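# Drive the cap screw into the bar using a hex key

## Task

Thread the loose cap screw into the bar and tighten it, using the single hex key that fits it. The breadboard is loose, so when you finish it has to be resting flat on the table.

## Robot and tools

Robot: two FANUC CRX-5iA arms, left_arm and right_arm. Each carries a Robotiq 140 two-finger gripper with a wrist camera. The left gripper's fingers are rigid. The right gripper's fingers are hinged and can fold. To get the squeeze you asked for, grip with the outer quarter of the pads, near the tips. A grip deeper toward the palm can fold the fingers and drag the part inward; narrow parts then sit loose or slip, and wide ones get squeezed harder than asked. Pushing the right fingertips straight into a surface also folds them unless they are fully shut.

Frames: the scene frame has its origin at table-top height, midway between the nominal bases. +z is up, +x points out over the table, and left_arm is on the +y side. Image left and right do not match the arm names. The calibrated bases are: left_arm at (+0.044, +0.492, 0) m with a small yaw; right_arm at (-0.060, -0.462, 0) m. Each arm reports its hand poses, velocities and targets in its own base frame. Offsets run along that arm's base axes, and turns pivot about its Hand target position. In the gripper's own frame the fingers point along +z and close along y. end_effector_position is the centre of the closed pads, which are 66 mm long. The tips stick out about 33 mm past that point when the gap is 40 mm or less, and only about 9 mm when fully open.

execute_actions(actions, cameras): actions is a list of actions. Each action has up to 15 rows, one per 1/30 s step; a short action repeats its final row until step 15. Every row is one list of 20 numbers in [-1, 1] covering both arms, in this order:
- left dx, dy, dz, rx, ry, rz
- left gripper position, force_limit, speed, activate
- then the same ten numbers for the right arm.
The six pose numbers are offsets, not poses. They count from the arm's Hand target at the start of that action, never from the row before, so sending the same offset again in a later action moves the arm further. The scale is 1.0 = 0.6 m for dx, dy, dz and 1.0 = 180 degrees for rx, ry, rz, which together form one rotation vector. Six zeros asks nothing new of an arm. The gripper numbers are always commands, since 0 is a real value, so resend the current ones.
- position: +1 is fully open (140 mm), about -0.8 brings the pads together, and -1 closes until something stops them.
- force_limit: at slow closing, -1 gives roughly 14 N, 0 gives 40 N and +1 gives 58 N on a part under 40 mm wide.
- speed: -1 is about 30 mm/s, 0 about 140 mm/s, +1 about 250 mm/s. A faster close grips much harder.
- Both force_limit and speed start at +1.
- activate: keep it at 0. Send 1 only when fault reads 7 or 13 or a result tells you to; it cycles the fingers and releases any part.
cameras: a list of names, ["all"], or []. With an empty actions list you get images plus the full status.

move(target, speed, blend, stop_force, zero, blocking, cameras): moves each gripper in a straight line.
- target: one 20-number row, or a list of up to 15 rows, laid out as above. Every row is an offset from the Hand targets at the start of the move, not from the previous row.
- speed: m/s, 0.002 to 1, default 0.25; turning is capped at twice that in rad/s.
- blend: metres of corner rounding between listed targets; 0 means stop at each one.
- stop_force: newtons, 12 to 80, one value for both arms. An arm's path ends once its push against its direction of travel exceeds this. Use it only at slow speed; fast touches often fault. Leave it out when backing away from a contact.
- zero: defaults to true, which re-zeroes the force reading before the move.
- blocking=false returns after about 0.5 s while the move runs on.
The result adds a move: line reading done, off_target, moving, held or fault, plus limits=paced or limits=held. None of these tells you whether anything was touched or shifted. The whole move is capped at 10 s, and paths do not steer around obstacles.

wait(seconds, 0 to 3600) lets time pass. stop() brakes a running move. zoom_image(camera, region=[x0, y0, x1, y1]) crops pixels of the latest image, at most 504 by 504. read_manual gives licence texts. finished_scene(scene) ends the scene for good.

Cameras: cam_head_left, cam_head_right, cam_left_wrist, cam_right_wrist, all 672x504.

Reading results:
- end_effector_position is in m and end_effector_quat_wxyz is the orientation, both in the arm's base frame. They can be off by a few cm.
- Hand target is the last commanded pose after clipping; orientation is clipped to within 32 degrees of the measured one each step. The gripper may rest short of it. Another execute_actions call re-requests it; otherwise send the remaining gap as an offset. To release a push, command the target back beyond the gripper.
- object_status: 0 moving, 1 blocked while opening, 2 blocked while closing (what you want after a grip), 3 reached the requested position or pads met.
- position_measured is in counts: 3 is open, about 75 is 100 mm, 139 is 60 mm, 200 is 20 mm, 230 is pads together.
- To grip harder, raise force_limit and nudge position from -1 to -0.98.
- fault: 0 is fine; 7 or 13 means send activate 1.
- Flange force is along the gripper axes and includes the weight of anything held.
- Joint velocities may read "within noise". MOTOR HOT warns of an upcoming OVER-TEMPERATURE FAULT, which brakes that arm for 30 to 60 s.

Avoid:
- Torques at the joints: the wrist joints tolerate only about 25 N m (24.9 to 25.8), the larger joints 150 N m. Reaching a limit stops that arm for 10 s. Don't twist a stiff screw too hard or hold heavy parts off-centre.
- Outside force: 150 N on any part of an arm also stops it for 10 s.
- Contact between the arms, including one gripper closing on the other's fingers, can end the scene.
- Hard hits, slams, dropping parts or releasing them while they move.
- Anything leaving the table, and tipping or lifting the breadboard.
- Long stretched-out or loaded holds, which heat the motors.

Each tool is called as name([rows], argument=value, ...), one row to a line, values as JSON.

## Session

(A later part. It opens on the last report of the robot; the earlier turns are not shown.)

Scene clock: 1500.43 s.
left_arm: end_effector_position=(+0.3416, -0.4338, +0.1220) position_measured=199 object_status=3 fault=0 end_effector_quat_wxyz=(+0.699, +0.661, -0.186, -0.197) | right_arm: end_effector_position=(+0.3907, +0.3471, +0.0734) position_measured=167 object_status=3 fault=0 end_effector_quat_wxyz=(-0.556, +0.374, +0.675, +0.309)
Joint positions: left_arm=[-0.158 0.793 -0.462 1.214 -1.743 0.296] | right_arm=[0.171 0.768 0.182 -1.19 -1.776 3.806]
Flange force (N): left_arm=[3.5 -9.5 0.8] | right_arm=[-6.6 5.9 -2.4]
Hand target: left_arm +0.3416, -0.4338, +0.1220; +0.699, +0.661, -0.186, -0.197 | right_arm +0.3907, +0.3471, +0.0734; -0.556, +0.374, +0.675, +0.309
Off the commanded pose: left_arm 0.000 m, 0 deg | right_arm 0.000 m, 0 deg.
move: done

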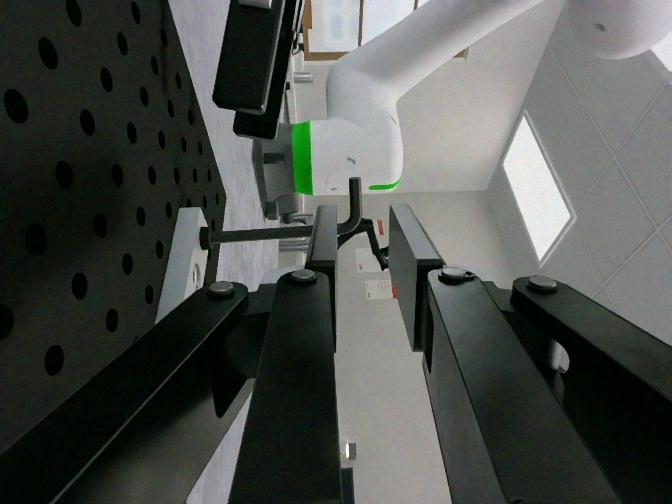

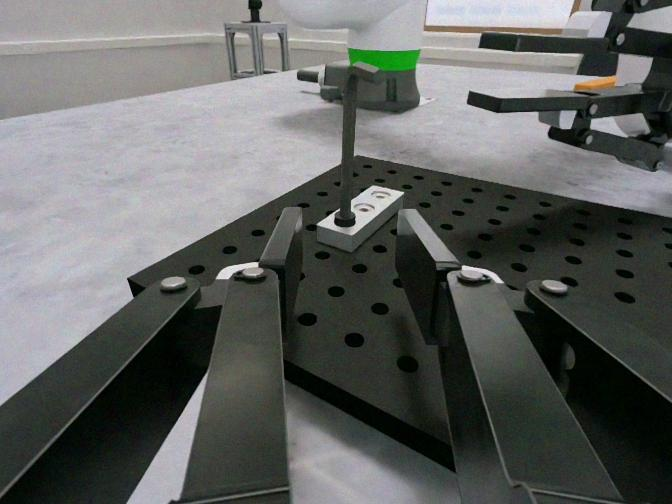

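move([
  [0, 0, 0.1333, 0.2206, -0.1354, 0, -0.3, -0.3, -1, 0, 0, 0, 0, 0, 0, 0, -0.3, -0.3, 0, 0],
  [-0.0693, -0.0437, 0.1333, 0.4412, -0.2708, 0, -0.3, -0.3, -1, 0, 0, 0, 0, 0, 0, 0, -0.3, -0.3, 0, 0],
  [-0.1193, -0.1228, 0.13, 0.4412, -0.2708, 0, -0.3, -0.3, -1, 0, 0, 0, 0, 0, 0, 0, -0.3, -0.3, 0, 0],
], speed=0.15, blend=[0.02, 0.02, 0], cameras=["all"])

Scene clock: 1530.07 s.
left_arm: end_effector_position=(+0.2701, -0.5074, +0.2000) position_measured=167 object_status=3 fault=0 end_effector_quat_wxyz=(+0.000, +0.962, -0.272, +0.000) | right_arm: end_effector_position=(+0.3907, +0.3471, +0.0734) position_measured=167 object_status=3 fault=0 end_effector_quat_wxyz=(-0.556, +0.374, +0.675, +0.309)
Joint positions: left_arm=[-0.853 0.322 0.282 0 -1.529 1.874] | right_arm=[0.171 0.768 0.182 -1.19 -1.776 3.806]
Flange force (N): left_arm=[7.2 6.4 2.8] | right_arm=[-6.2 5.5 -1.8]
Hand target: left_arm +0.2701, -0.5075, +0.2000; +0.000, +0.962, -0.272, +0.000 | right_arm +0.3907, +0.3471, +0.0734; -0.556, +0.374, +0.675, +0.309
Off the commanded pose: left_arm 0.000 m, 0 deg | right_arm 0.000 m, 0 deg.
move: done

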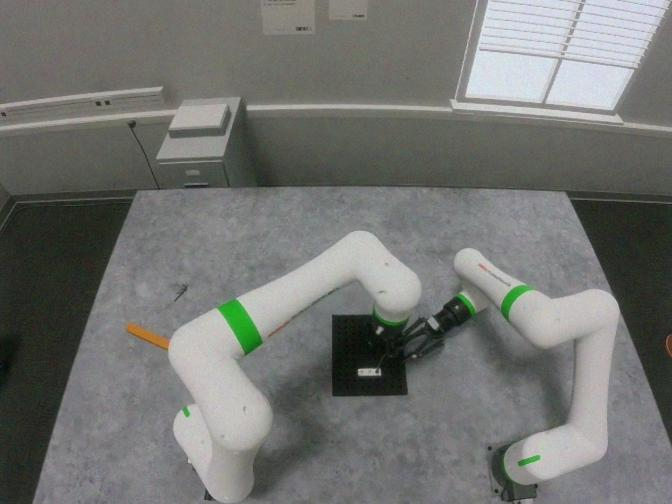

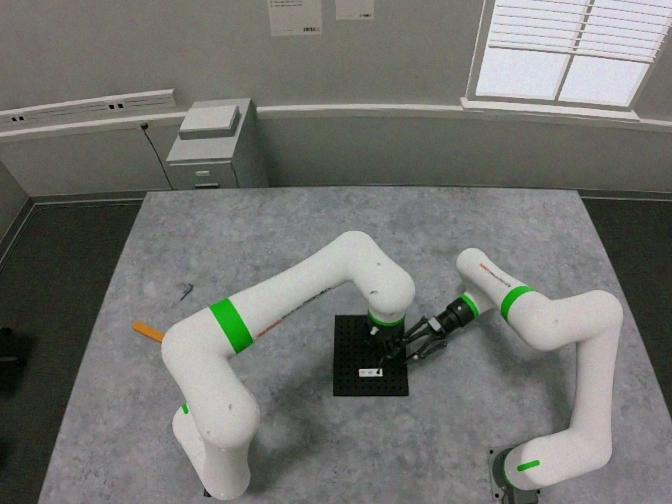

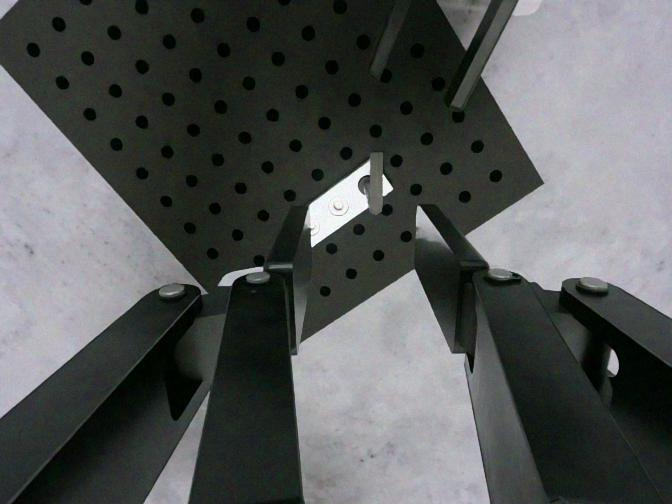

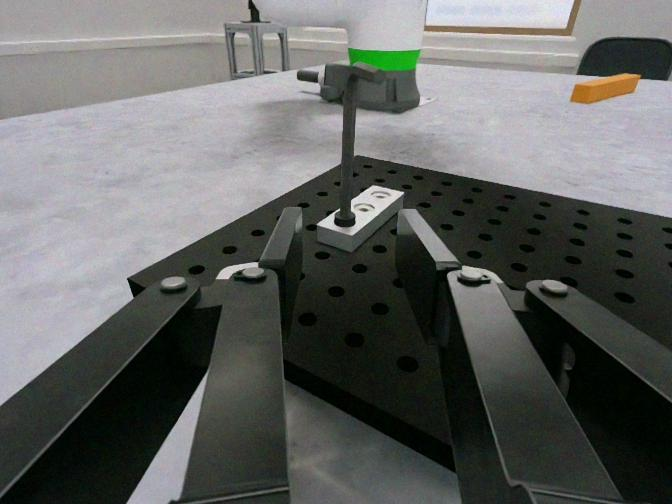

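zoom_image(camera="cam_left_wrist", region=[320, 140, 420, 240])

Scaled by 5.040 from the camera's image (finer frame: 960x720).

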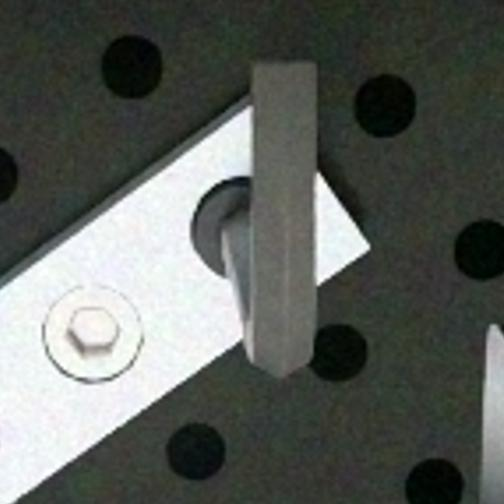

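move(target=[-0.0114, -0.0135, -0.055, 0, 0, 0, -0.3, -0.3, -1, 0, 0, 0, 0, 0, 0, 0, -0.3, -0.3, 0, 0], speed=0.06, cameras=["cam_left_wrist","cam_right_wrist"])

zoom_image(camera="cam_left_wrist", region=[280, 140, 440, 260])

zoom_image(camera="cam_right_wrist", region=[270, 0, 430, 120])

Scene clock: 1566.20 s.
left_arm: end_effector_position=(+0.2632, -0.5156, +0.1671) position_measured=167 object_status=3 fault=0 end_effector_quat_wxyz=(+0.000, +0.962, -0.272, +0.000) | right_arm: end_effector_position=(+0.3907, +0.3471, +0.0734) position_measured=167 object_status=3 fault=0 end_effector_quat_wxyz=(-0.556, +0.374, +0.675, +0.309)
Joint positions: left_arm=[-0.872 0.339 0.227 0 -1.458 1.893] | right_arm=[0.171 0.768 0.182 -1.19 -1.776 3.806]
Flange force (N): left_arm=[3.4 3.9 6.5] | right_arm=[-6.9 6.1 -2.2]
Hand target: left_arm +0.2632, -0.5156, +0.1670; +0.000, +0.962, -0.272, +0.000 | right_arm +0.3907, +0.3471, +0.0734; -0.556, +0.374, +0.675, +0.309
Off the commanded pose: left_arm 0.000 m, 0 deg | right_arm 0.000 m, 0 deg.
move: done

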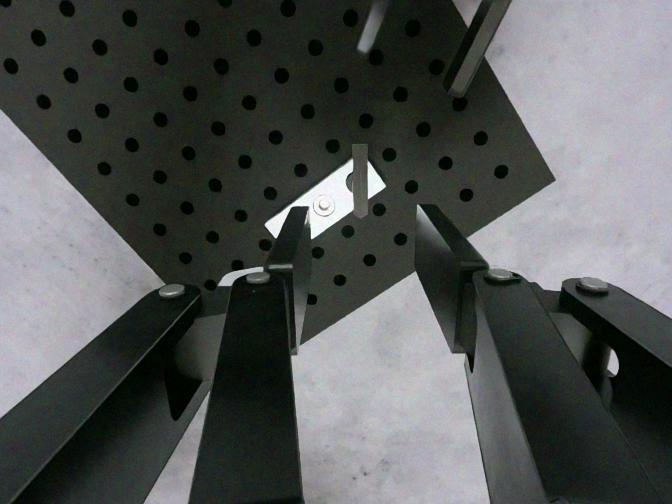

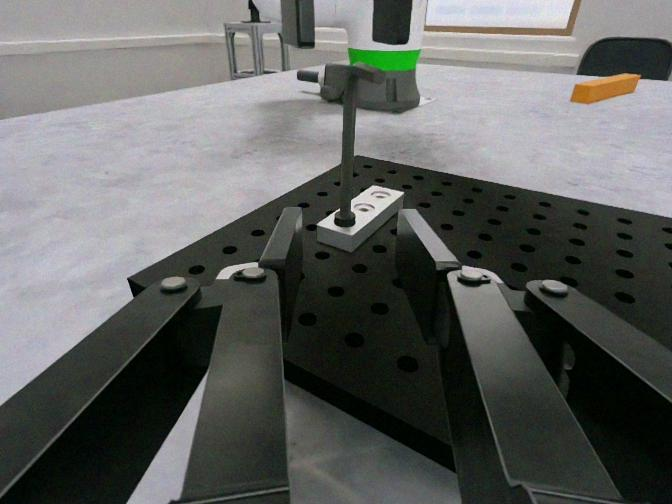

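Scaled by 3.150 from the camera's image (finer frame: 960x720).

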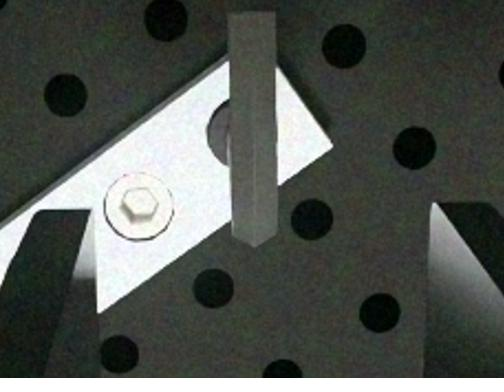

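Scaled by 3.150 from the camera's image (finer frame: 960x720).

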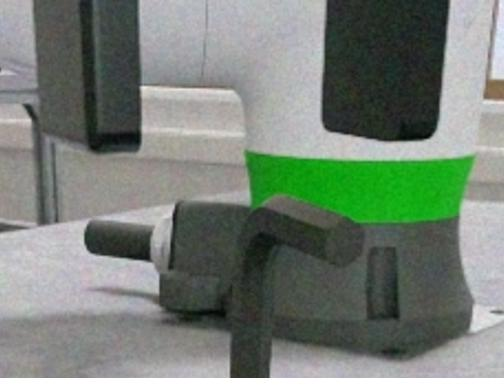

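move(target=[0.0087, -0.0053, -0.0167, 0, 0, 0, -0.3, -0.3, -1, 0, 0, 0, 0, 0, 0, 0, -0.3, -0.3, 0, 0], speed=0.03, cameras=["cam_left_wrist","cam_right_wrist"])

zoom_image(camera="cam_left_wrist", region=[280, 140, 440, 260])

zoom_image(camera="cam_right_wrist", region=[270, 0, 430, 120])

Scene clock: 1587.87 s.
left_arm: end_effector_position=(+0.2684, -0.5187, +0.1571) position_measured=167 object_status=3 fault=0 end_effector_quat_wxyz=(+0.000, +0.962, -0.272, +0.000) | right_arm: end_effector_position=(+0.3907, +0.3471, +0.0734) position_measured=167 object_status=3 fault=0 end_effector_quat_wxyz=(-0.556, +0.374, +0.675, +0.309)
Joint positions: left_arm=[-0.869 0.355 0.225 0 -1.439 1.889] | right_arm=[0.171 0.768 0.182 -1.19 -1.776 3.806]
Flange force (N): left_arm=[3.4 3.7 5.0] | right_arm=[-6.5 4.9 -3.0]
Hand target: left_arm +0.2684, -0.5188, +0.1570; +0.000, +0.962, -0.272, +0.000 | right_arm +0.3907, +0.3471, +0.0734; -0.556, +0.374, +0.675, +0.309
Off the commanded pose: left_arm 0.000 m, 0 deg | right_arm 0.000 m, 0 deg.
move: done

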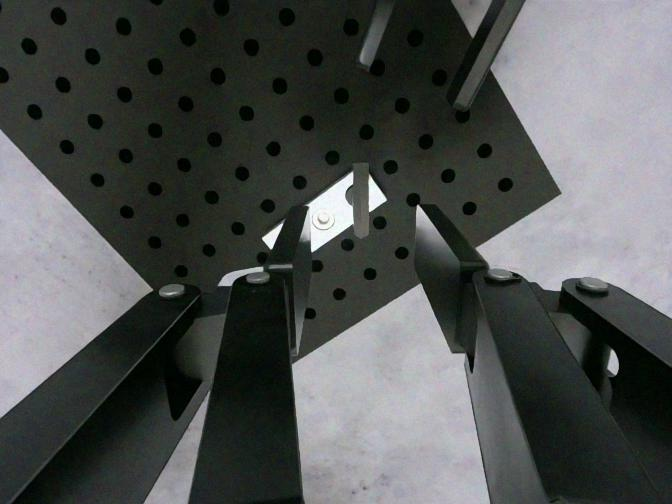

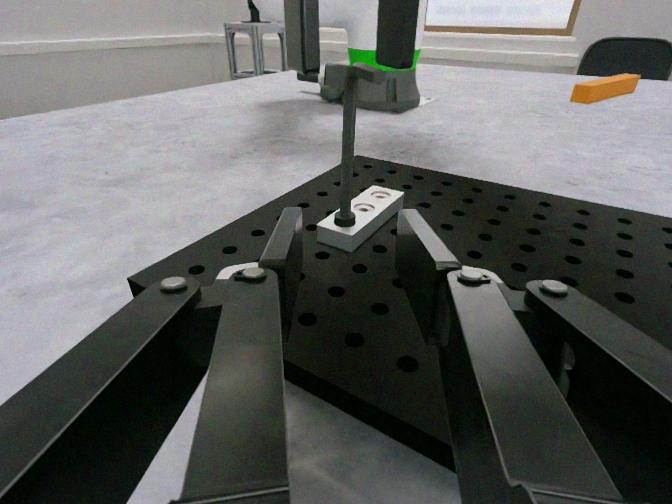

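Scaled by 3.150 from the camera's image (finer frame: 960x720).

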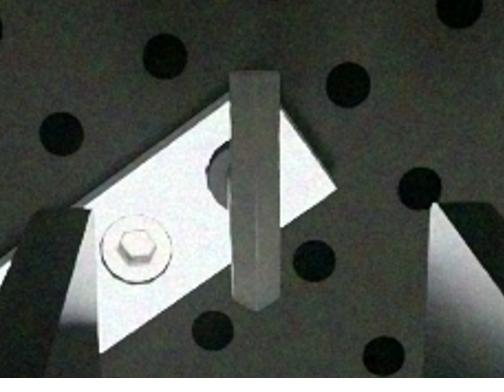

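Scaled by 3.150 from the camera's image (finer frame: 960x720).

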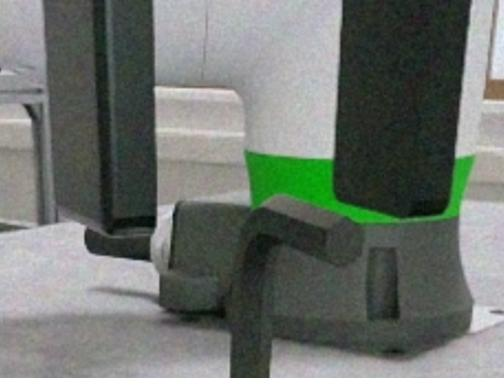

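move(target=[-0.0027, 0.0007, -0.0383, 0, 0, 0, -0.3, -0.3, -1, 0, 0, 0, 0, 0, 0, 0, -0.3, -0.3, 0, 0], speed=0.03, cameras=["cam_left_wrist","cam_right_wrist"])

zoom_image(camera="cam_left_wrist", region=[280, 140, 440, 260])

zoom_image(camera="cam_right_wrist", region=[270, 20, 430, 140])

Scene clock: 1596.23 s.
left_arm: end_effector_position=(+0.2668, -0.5183, +0.1341) position_measured=167 object_status=3 fault=0 end_effector_quat_wxyz=(+0.000, +0.962, -0.272, +0.000) | right_arm: end_effector_position=(+0.3907, +0.3471, +0.0734) position_measured=167 object_status=3 fault=0 end_effector_quat_wxyz=(-0.556, +0.374, +0.675, +0.309)
Joint positions: left_arm=[-0.87 0.361 0.179 0 -1.387 1.891] | right_arm=[0.171 0.768 0.182 -1.19 -1.776 3.806]
Flange force (N): left_arm=[3.9 4.3 5.7] | right_arm=[-6.3 4.9 -2.1]
Hand target: left_arm +0.2668, -0.5183, +0.1340; +0.000, +0.962, -0.272, +0.000 | right_arm +0.3907, +0.3471, +0.0734; -0.556, +0.374, +0.675, +0.309
Off the commanded pose: left_arm 0.000 m, 0 deg | right_arm 0.000 m, 0 deg.
move: done

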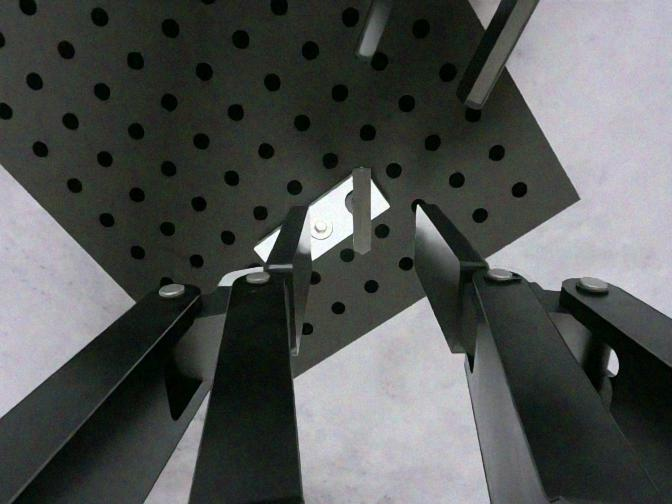

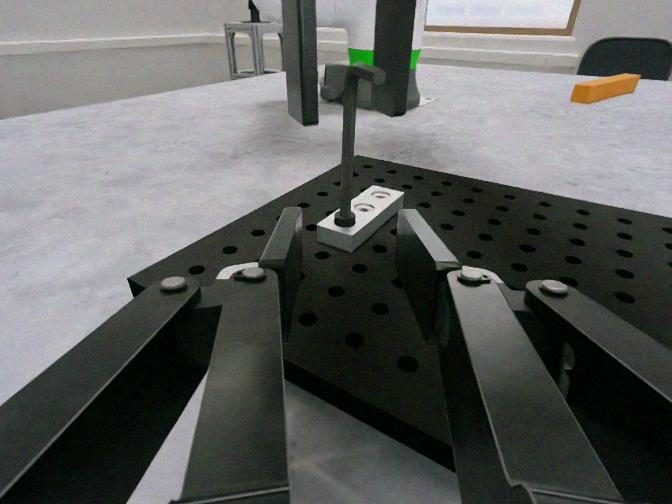

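Scaled by 3.150 from the camera's image (finer frame: 960x720).

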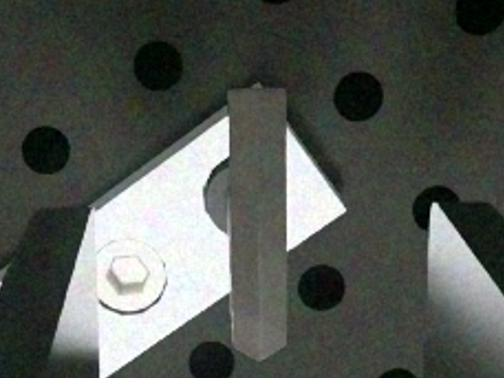

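Scaled by 3.150 from the camera's image (finer frame: 960x720).

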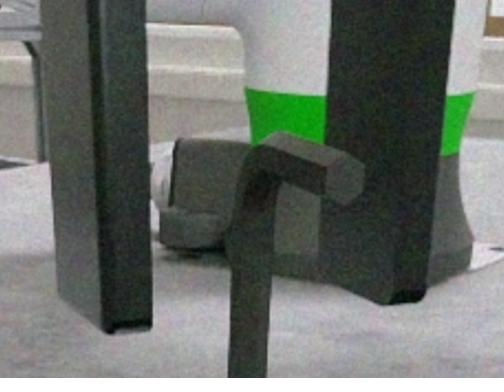

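move(target=[0, 0, 0, 0, 0, 0, -1, -0.1, -1, 0, 0, 0, 0, 0, 0, 0, -0.3, -0.3, 0, 0], speed=0.03, cameras=["cam_left_wrist","cam_right_wrist"])

zoom_image(camera="cam_left_wrist", region=[280, 140, 440, 260])

zoom_image(camera="cam_right_wrist", region=[270, 20, 430, 140])

Scene clock: 1612.83 s.
left_arm: end_effector_position=(+0.2668, -0.5183, +0.1340) position_measured=222 object_status=0 fault=0 end_effector_quat_wxyz=(+0.000, +0.962, -0.272, +0.000) | right_arm: end_effector_position=(+0.3907, +0.3471, +0.0734) position_measured=167 object_status=3 fault=0 end_effector_quat_wxyz=(-0.556, +0.374, +0.675, +0.309)
Joint positions: left_arm=[-0.87 0.361 0.179 0 -1.387 1.891] | right_arm=[0.171 0.768 0.182 -1.19 -1.776 3.806]
Flange force (N): left_arm=[3.7 3.7 3.1] | right_arm=[-6.3 5.7 -2.4]
Hand target: left_arm +0.2668, -0.5183, +0.1340; +0.000, +0.962, -0.272, +0.000 | right_arm +0.3907, +0.3471, +0.0734; -0.556, +0.374, +0.675, +0.309
Off the commanded pose: left_arm 0.000 m, 0 deg | right_arm 0.000 m, 0 deg.
move: done

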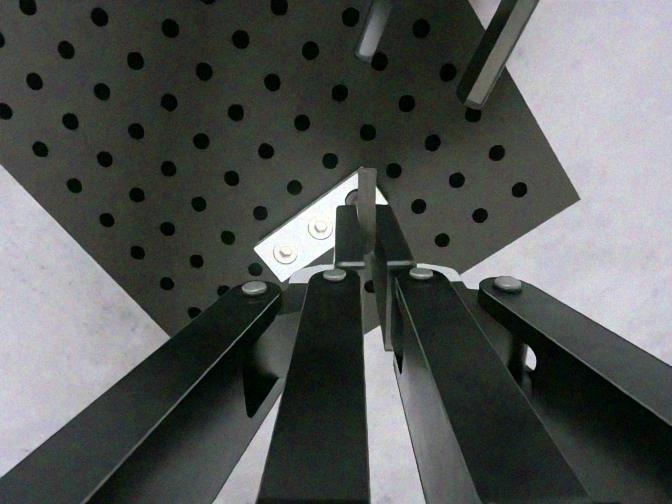

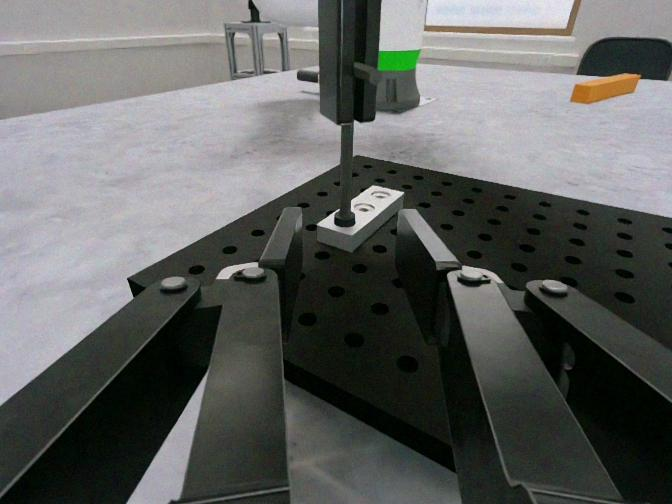

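Scaled by 3.150 from the camera's image (finer frame: 960x720).

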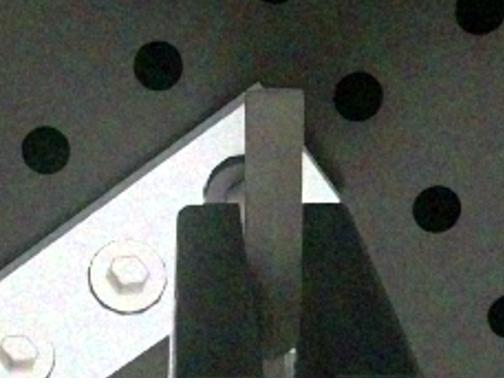

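Scaled by 3.150 from the camera's image (finer frame: 960x720).

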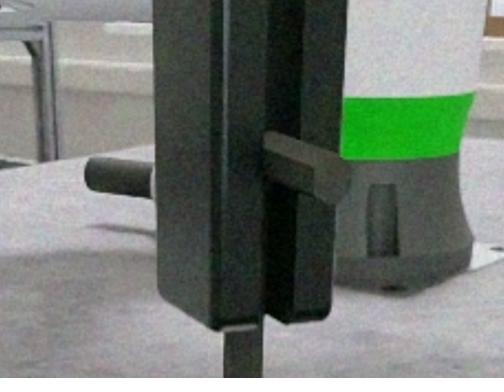

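move(target=[0, 0, -0.00035, 0, 0, -0.3333, -1, -0.1, -1, 0, 0, 0, 0, 0, 0, 0, -0.3, -0.3, 0, 0], speed=0.25, cameras=["cam_left_wrist","cam_right_wrist"])

zoom_image(camera="cam_left_wrist", region=[280, 140, 440, 260])

zoom_image(camera="cam_right_wrist", region=[300, 100, 400, 260])

Scene clock: 1619.47 s.
left_arm: end_effector_position=(+0.2668, -0.5183, +0.1337) position_measured=222 object_status=2 fault=0 end_effector_quat_wxyz=(+0.001, +0.698, -0.716, +0.000) | right_arm: end_effector_position=(+0.3907, +0.3471, +0.0734) position_measured=167 object_status=3 fault=0 end_effector_quat_wxyz=(-0.556, +0.374, +0.675, +0.309)
Joint positions: left_arm=[-0.87 0.362 0.179 0.001 -1.387 0.843] | right_arm=[0.171 0.768 0.182 -1.19 -1.776 3.806]
Flange force (N): left_arm=[7.3 -1.5 -6.2] | right_arm=[-6.9 5.1 -2.6]
Hand target: left_arm +0.2668, -0.5183, +0.1338; +0.001, +0.698, -0.716, +0.000 | right_arm +0.3907, +0.3471, +0.0734; -0.556, +0.374, +0.675, +0.309
Off the commanded pose: left_arm 0.000 m, 0 deg | right_arm 0.000 m, 0 deg.
move: done

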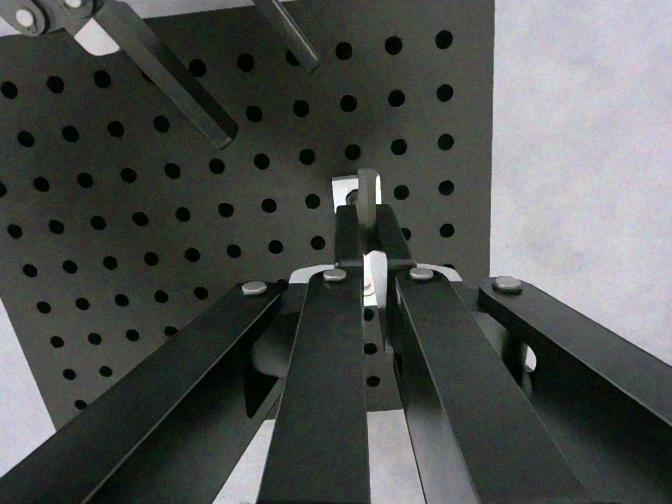

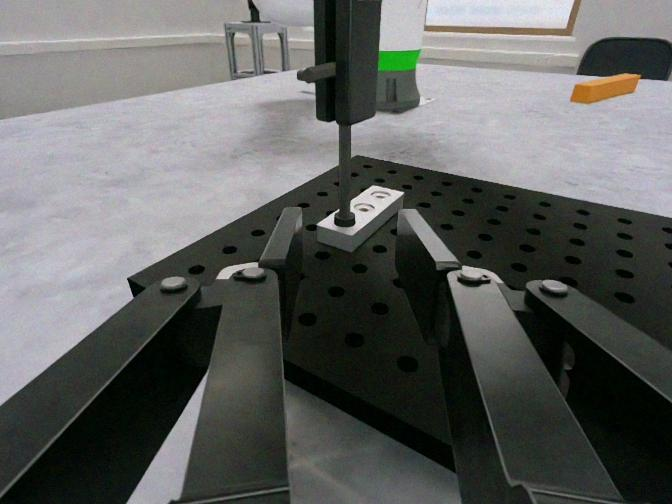

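Scaled by 3.150 from the camera's image (finer frame: 960x720).

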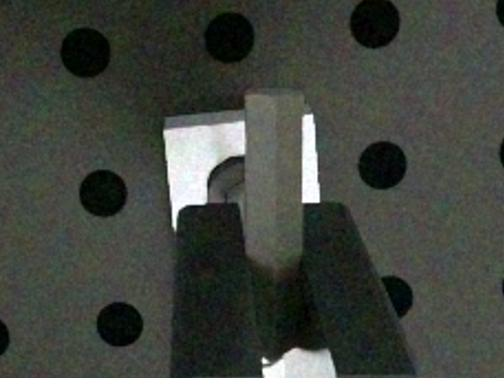

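Scaled by 3.150 from the camera's image (finer frame: 960x720).

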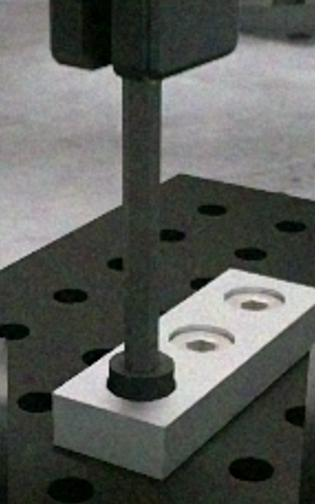

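move([
  [0, 0, -0.00049, 0, 0, -0.4722, -1, -0.1, -1, 0, 0, 0, 0, 0, 0, 0, -0.3, -0.3, 0, 0],
  [0, 0, -0.00098, 0, 0, -0.9444, -1, -0.1, -1, 0, 0, 0, 0, 0, 0, 0, -0.3, -0.3, 0, 0],
  [0, 0, -0.00148, 0, 0, 0.5833, -1, -0.1, -1, 0, 0, 0, 0, 0, 0, 0, -0.3, -0.3, 0, 0],
], speed=0.3, blend=[0.03, 0.03, 0], cameras=["cam_left_wrist","cam_right_wrist"])

zoom_image(camera="cam_left_wrist", region=[280, 140, 440, 260])

zoom_image(camera="cam_right_wrist", region=[300, 100, 400, 260])

Scene clock: 1635.67 s.
left_arm: end_effector_position=(+0.2668, -0.5183, +0.1329) position_measured=222 object_status=2 fault=0 end_effector_quat_wxyz=(+0.000, +0.993, +0.117, +0.001) | right_arm: end_effector_position=(+0.3907, +0.3471, +0.0734) position_measured=167 object_status=3 fault=0 end_effector_quat_wxyz=(-0.556, +0.374, +0.675, +0.309)
Joint positions: left_arm=[-0.871 0.362 0.178 -0.001 -1.385 -3.606] | right_arm=[0.171 0.768 0.182 -1.19 -1.776 3.806]
Flange force (N): left_arm=[-1.3 3.0 0.1] | right_arm=[-6.0 5.0 -3.0]
Hand target: left_arm +0.2668, -0.5183, +0.1329; +0.000, +0.993, +0.117, +0.001 | right_arm +0.3907, +0.3471, +0.0734; -0.556, +0.374, +0.675, +0.309
Off the commanded pose: left_arm 0.000 m, 0 deg | right_arm 0.000 m, 0 deg.
move: done

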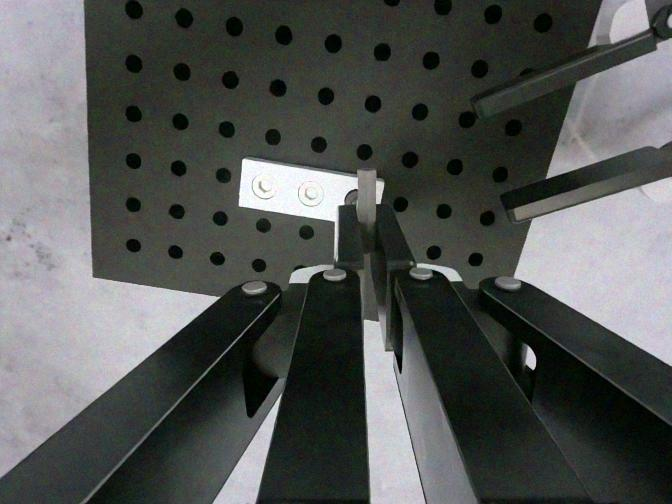

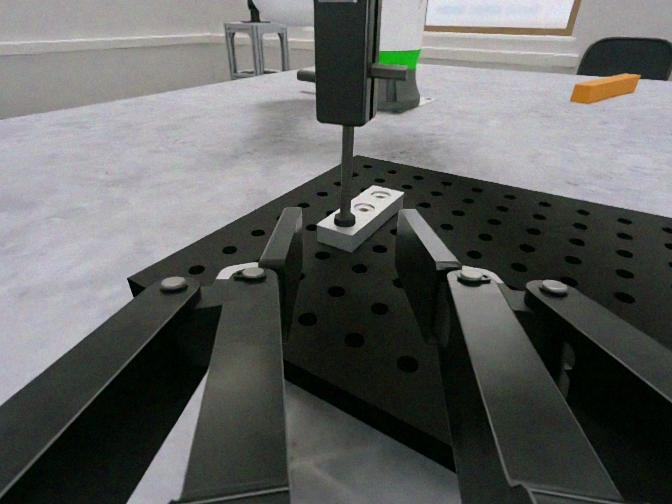

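Scaled by 3.150 from the camera's image (finer frame: 960x720).

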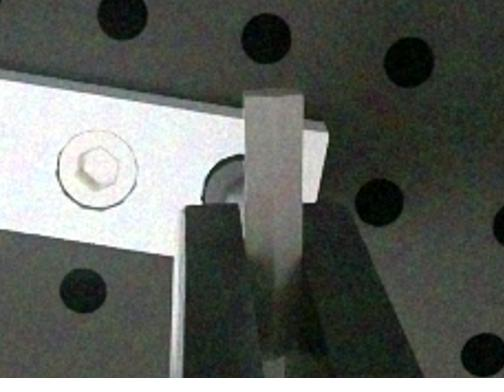

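Scaled by 3.150 from the camera's image (finer frame: 960x720).

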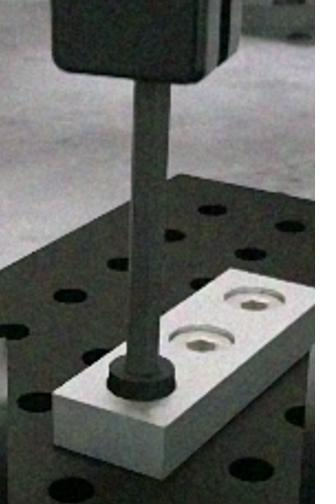

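move([
  [0, 0, 0, 0, 0, 0, -0.5, -0.1, -0.3, 0, 0, 0, 0, 0, 0, 0, -0.3, -0.3, 0, 0],
  [0, 0, 0.0633, 0, 0, 0, -0.5, -0.1, -0.3, 0, 0, 0, 0, 0, 0, 0, -0.3, -0.3, 0, 0],
  [0, 0, 0.0633, 0, 0, 0.6667, -0.5, -0.1, -0.3, 0, 0, 0, 0, 0, 0, 0, -0.3, -0.3, 0, 0],
  [0, 0, 0.0633, 0, 0, -0.6667, -0.5, -0.1, -0.3, 0, 0, 0, 0, 0, 0, 0, -0.3, -0.3, 0, 0],
  [0, 0, 0.0633, 0, 0, 0, -0.5, -0.1, -0.3, 0, 0, 0, 0, 0, 0, 0, -0.3, -0.3, 0, 0],
], speed=[0.1, 0.1, 0.6, 0.6, 0.6], blend=[0, 0, 0.03, 0.03, 0], cameras=["cam_left_wrist","cam_right_wrist"])

zoom_image(camera="cam_left_wrist", region=[280, 140, 440, 260])

zoom_image(camera="cam_right_wrist", region=[300, 100, 400, 260])

Scene clock: 1659.67 s.
left_arm: end_effector_position=(+0.2668, -0.5183, +0.1709) position_measured=192 object_status=3 fault=0 end_effector_quat_wxyz=(+0.000, +0.993, +0.117, +0.001) | right_arm: end_effector_position=(+0.3907, +0.3471, +0.0734) position_measured=167 object_status=3 fault=0 end_effector_quat_wxyz=(-0.556, +0.374, +0.675, +0.309)
Joint positions: left_arm=[-0.871 0.349 0.249 -0.001 -1.47 2.677] | right_arm=[0.171 0.768 0.182 -1.19 -1.776 3.806]
Flange force (N): left_arm=[-0.5 7.1 4.6] | right_arm=[-6.4 5.4 -2.5]
Hand target: left_arm +0.2668, -0.5183, +0.1709; +0.000, +0.993, +0.117, +0.001 | right_arm +0.3907, +0.3471, +0.0734; -0.556, +0.374, +0.675, +0.309
Off the commanded pose: left_arm 0.000 m, 0 deg | right_arm 0.000 m, 0 deg.
move: done

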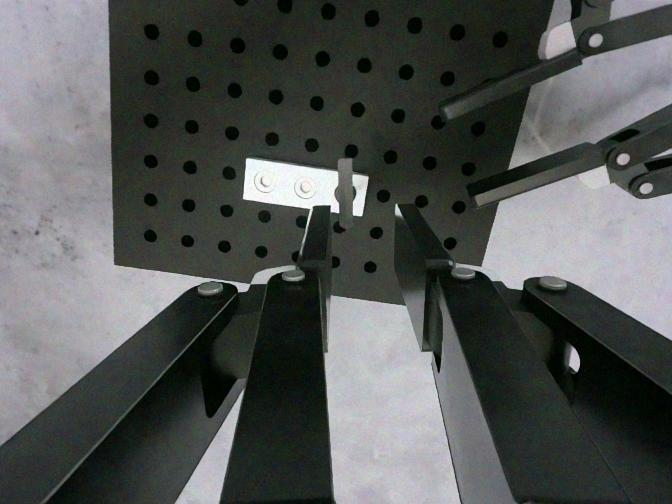

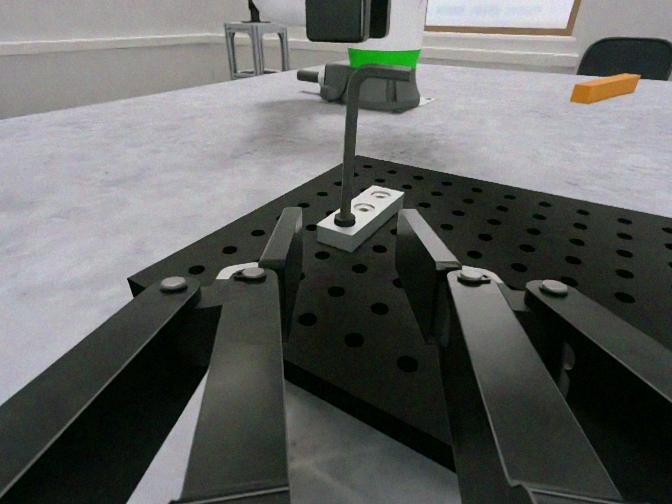

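Scaled by 3.150 from the camera's image (finer frame: 960x720).

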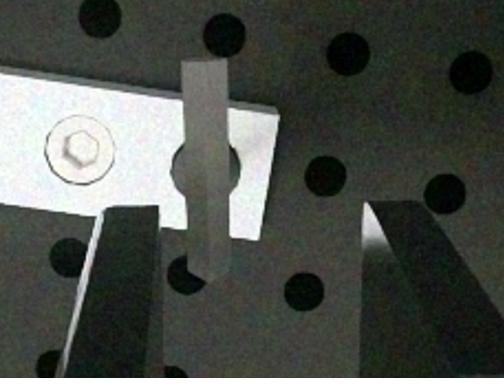

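Scaled by 3.150 from the camera's image (finer frame: 960x720).

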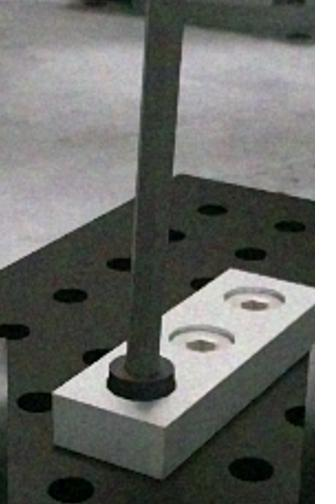

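move(target=[0, 0, -0.0633, 0, 0, 0, -0.5, -0.1, -0.3, 0, 0, 0, 0, 0, 0, 0, -0.3, -0.3, 0, 0], speed=0.06, cameras=["cam_left_wrist"])

zoom_image(camera="cam_left_wrist", region=[280, 140, 440, 260])

Scene clock: 1667.77 s.
left_arm: end_effector_position=(+0.2668, -0.5183, +0.1329) position_measured=192 object_status=3 fault=0 end_effector_quat_wxyz=(+0.000, +0.993, +0.117, +0.001) | right_arm: end_effector_position=(+0.3907, +0.3471, +0.0734) position_measured=167 object_status=3 fault=0 end_effector_quat_wxyz=(-0.556, +0.374, +0.675, +0.309)
Joint positions: left_arm=[-0.871 0.362 0.178 -0.001 -1.385 2.677] | right_arm=[0.171 0.768 0.182 -1.19 -1.776 3.806]
Flange force (N): left_arm=[0.0 6.6 5.4] | right_arm=[-6.6 4.8 -2.7]
Hand target: left_arm +0.2668, -0.5183, +0.1329; +0.000, +0.993, +0.117, +0.001 | right_arm +0.3907, +0.3471, +0.0734; -0.556, +0.374, +0.675, +0.309
Off the commanded pose: left_arm 0.000 m, 0 deg | right_arm 0.000 m, 0 deg.
move: done

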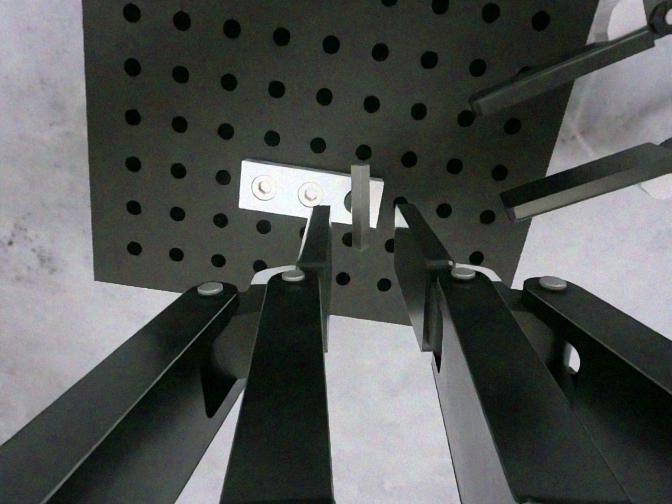

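Scaled by 3.150 from the camera's image (finer frame: 960x720).

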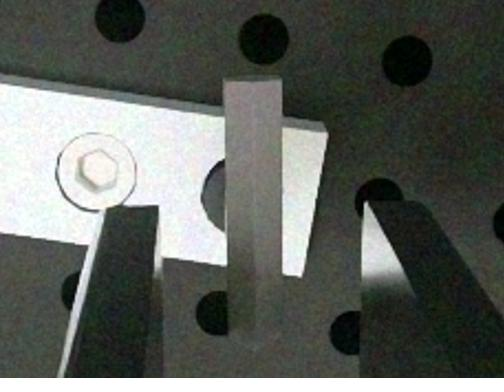

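move([
  [0, 0, 0, 0, 0, 0, -1, -0.1, -1, 0, 0, 0, 0, 0, 0, 0, -0.3, -0.3, 0, 0],
  [0, 0, -0.00069, 0, 0, -0.6667, -1, -0.1, -1, 0, 0, 0, 0, 0, 0, 0, -0.3, -0.3, 0, 0],
  [0, 0, -0.00139, 0, 0, 0.6667, -1, -0.1, -1, 0, 0, 0, 0, 0, 0, 0, -0.3, -0.3, 0, 0],
  [0, 0, -0.00208, 0, 0, 0, -1, -0.1, -1, 0, 0, 0, 0, 0, 0, 0, -0.3, -0.3, 0, 0],
], speed=0.5, blend=[0, 0.03, 0.03, 0], cameras=["cam_left_wrist","cam_right_wrist"])

zoom_image(camera="cam_right_wrist", region=[300, 100, 400, 260])

Scene clock: 1682.37 s.
left_arm: end_effector_position=(+0.2668, -0.5183, +0.1317) position_measured=222 object_status=2 fault=0 end_effector_quat_wxyz=(+0.000, +0.993, +0.117, +0.001) | right_arm: end_effector_position=(+0.3907, +0.3471, +0.0734) position_measured=167 object_status=3 fault=0 end_effector_quat_wxyz=(-0.556, +0.374, +0.675, +0.309)
Joint positions: left_arm=[-0.871 0.363 0.176 -0.001 -1.383 -3.606] | right_arm=[0.171 0.768 0.182 -1.19 -1.776 3.806]
Flange force (N): left_arm=[0.7 3.6 0.3] | right_arm=[-6.3 5.8 -2.8]
Hand target: left_arm +0.2668, -0.5183, +0.1317; +0.000, +0.993, +0.117, +0.001 | right_arm +0.3907, +0.3471, +0.0734; -0.556, +0.374, +0.675, +0.309
Off the commanded pose: left_arm 0.000 m, 0 deg | right_arm 0.000 m, 0 deg.
move: done

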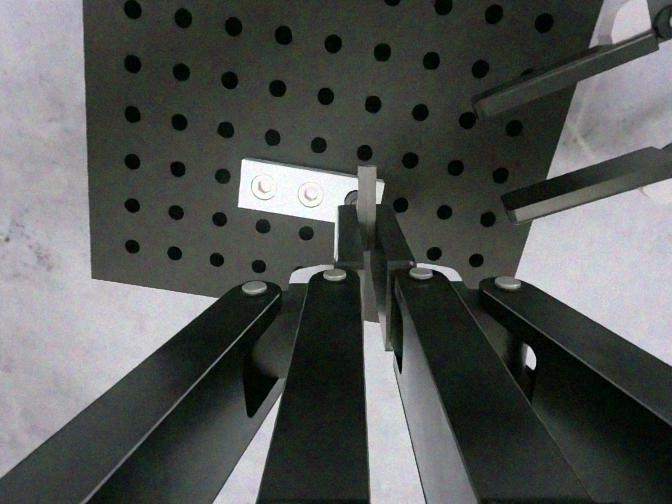

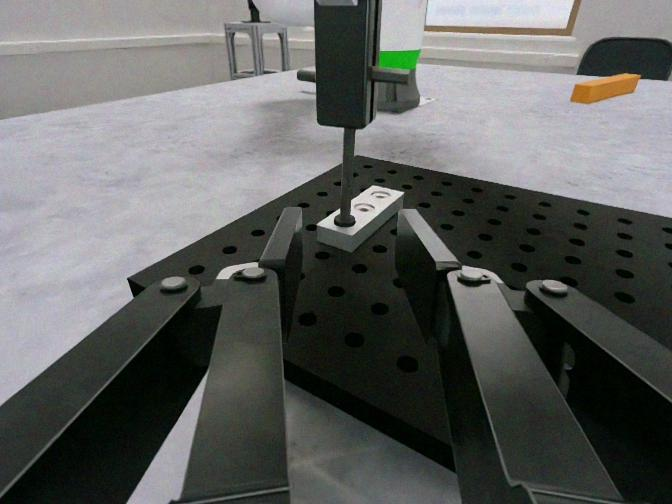

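Scaled by 3.150 from the camera's image (finer frame: 960x720).

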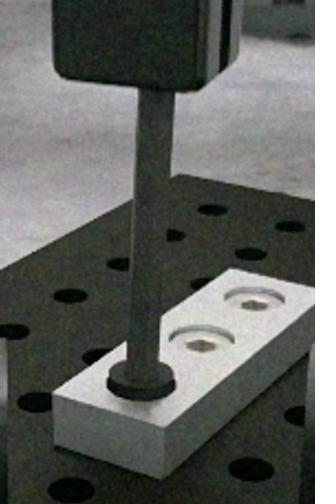

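zoom_image(camera="cam_right_wrist", region=[325, 180, 375, 230])

Scaled by 10.080 from the camera's image (finer frame: 960x720).

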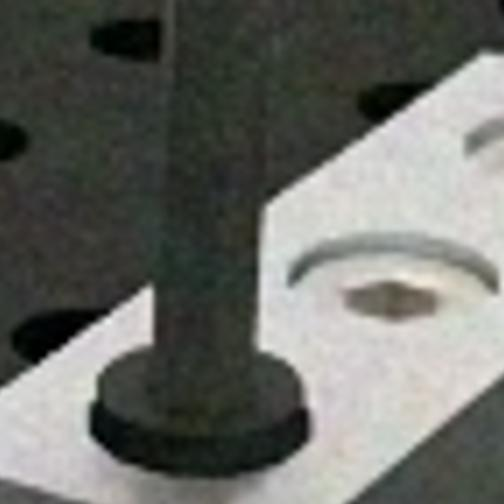

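move([
  [0, 0, 0, 0, 0, 0, -0.5, -0.1, -0.3, 0, 0, 0, 0, 0, 0, 0, -0.3, -0.3, 0, 0],
  [0, 0, 0.0633, 0, 0, 0, -0.5, -0.1, -0.3, 0, 0, 0, 0, 0, 0, 0, -0.3, -0.3, 0, 0],
  [0, 0, 0.0633, 0, 0, 0.6667, -0.5, -0.1, -0.3, 0, 0, 0, 0, 0, 0, 0, -0.3, -0.3, 0, 0],
  [0, 0, 0.0633, 0, 0, -0.6667, -0.5, -0.1, -0.3, 0, 0, 0, 0, 0, 0, 0, -0.3, -0.3, 0, 0],
  [0, 0, 0.0633, 0, 0, 0, -0.5, -0.1, -0.3, 0, 0, 0, 0, 0, 0, 0, -0.3, -0.3, 0, 0],
], speed=[0.1, 0.1, 0.6, 0.6, 0.6], blend=[0, 0, 0.03, 0.03, 0])

move(target=[0, 0, -0.0633, 0, 0, 0, -0.5, -0.1, -0.3, 0, 0, 0, 0, 0, 0, 0, -0.3, -0.3, 0, 0], speed=0.06, cameras=["cam_left_wrist"])

zoom_image(camera="cam_left_wrist", region=[280, 140, 440, 260])

Scene clock: 1704.00 s.
left_arm: end_effector_position=(+0.2668, -0.5183, +0.1696) position_measured=192 object_status=3 fault=0 end_effector_quat_wxyz=(+0.000, +0.993, +0.117, +0.001) | right_arm: end_effector_position=(+0.3907, +0.3471, +0.0734) position_measured=167 object_status=3 fault=0 end_effector_quat_wxyz=(-0.556, +0.374, +0.675, +0.309)
Joint positions: left_arm=[-0.871 0.349 0.247 -0.001 -1.467 2.677] | right_arm=[0.171 0.768 0.182 -1.19 -1.776 3.806]
Flange force (N): left_arm=[0.1 6.9 5.2] | right_arm=[-6.1 5.0 -2.5]
Hand target: left_arm +0.2668, -0.5183, +0.1696; +0.000, +0.993, +0.117, +0.001 | right_arm +0.3907, +0.3471, +0.0734; -0.556, +0.374, +0.675, +0.309
Off the commanded pose: left_arm 0.000 m, 0 deg | right_arm 0.000 m, 0 deg.
move: done

Scene clock: 1705.03 s.
left_arm: end_effector_position=(+0.2668, -0.5183, +0.1317) position_measured=192 object_status=3 fault=0 end_effector_quat_wxyz=(+0.000, +0.993, +0.117, +0.001) | right_arm: end_effector_position=(+0.3907, +0.3471, +0.0734) position_measured=167 object_status=3 fault=0 end_effector_quat_wxyz=(-0.556, +0.374, +0.675, +0.309)
Joint positions: left_arm=[-0.871 0.363 0.176 -0.001 -1.383 2.677] | right_arm=[0.171 0.768 0.182 -1.19 -1.776 3.806]
Flange force (N): left_arm=[0.0 6.2 5.5] | right_arm=[-7.1 5.8 -2.5]
Hand target: left_arm +0.2668, -0.5183, +0.1317; +0.000, +0.993, +0.117, +0.001 | right_arm +0.3907, +0.3471, +0.0734; -0.556, +0.374, +0.675, +0.309
Off the commanded pose: left_arm 0.000 m, 0 deg | right_arm 0.000 m, 0 deg.
move: done

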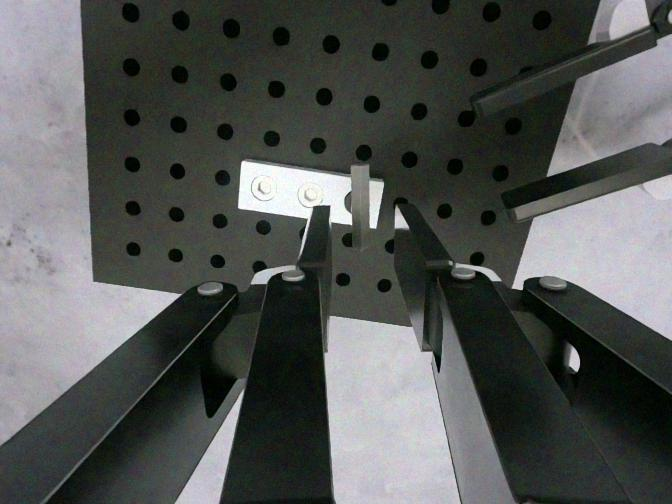

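Scaled by 3.150 from the camera's image (finer frame: 960x720).

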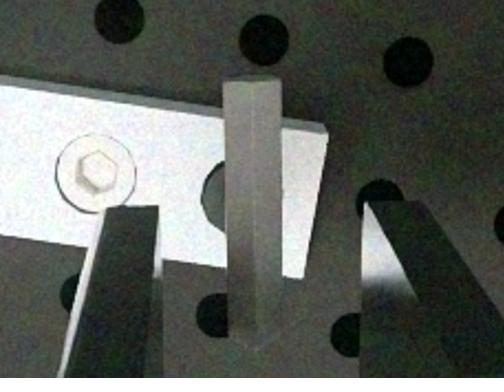

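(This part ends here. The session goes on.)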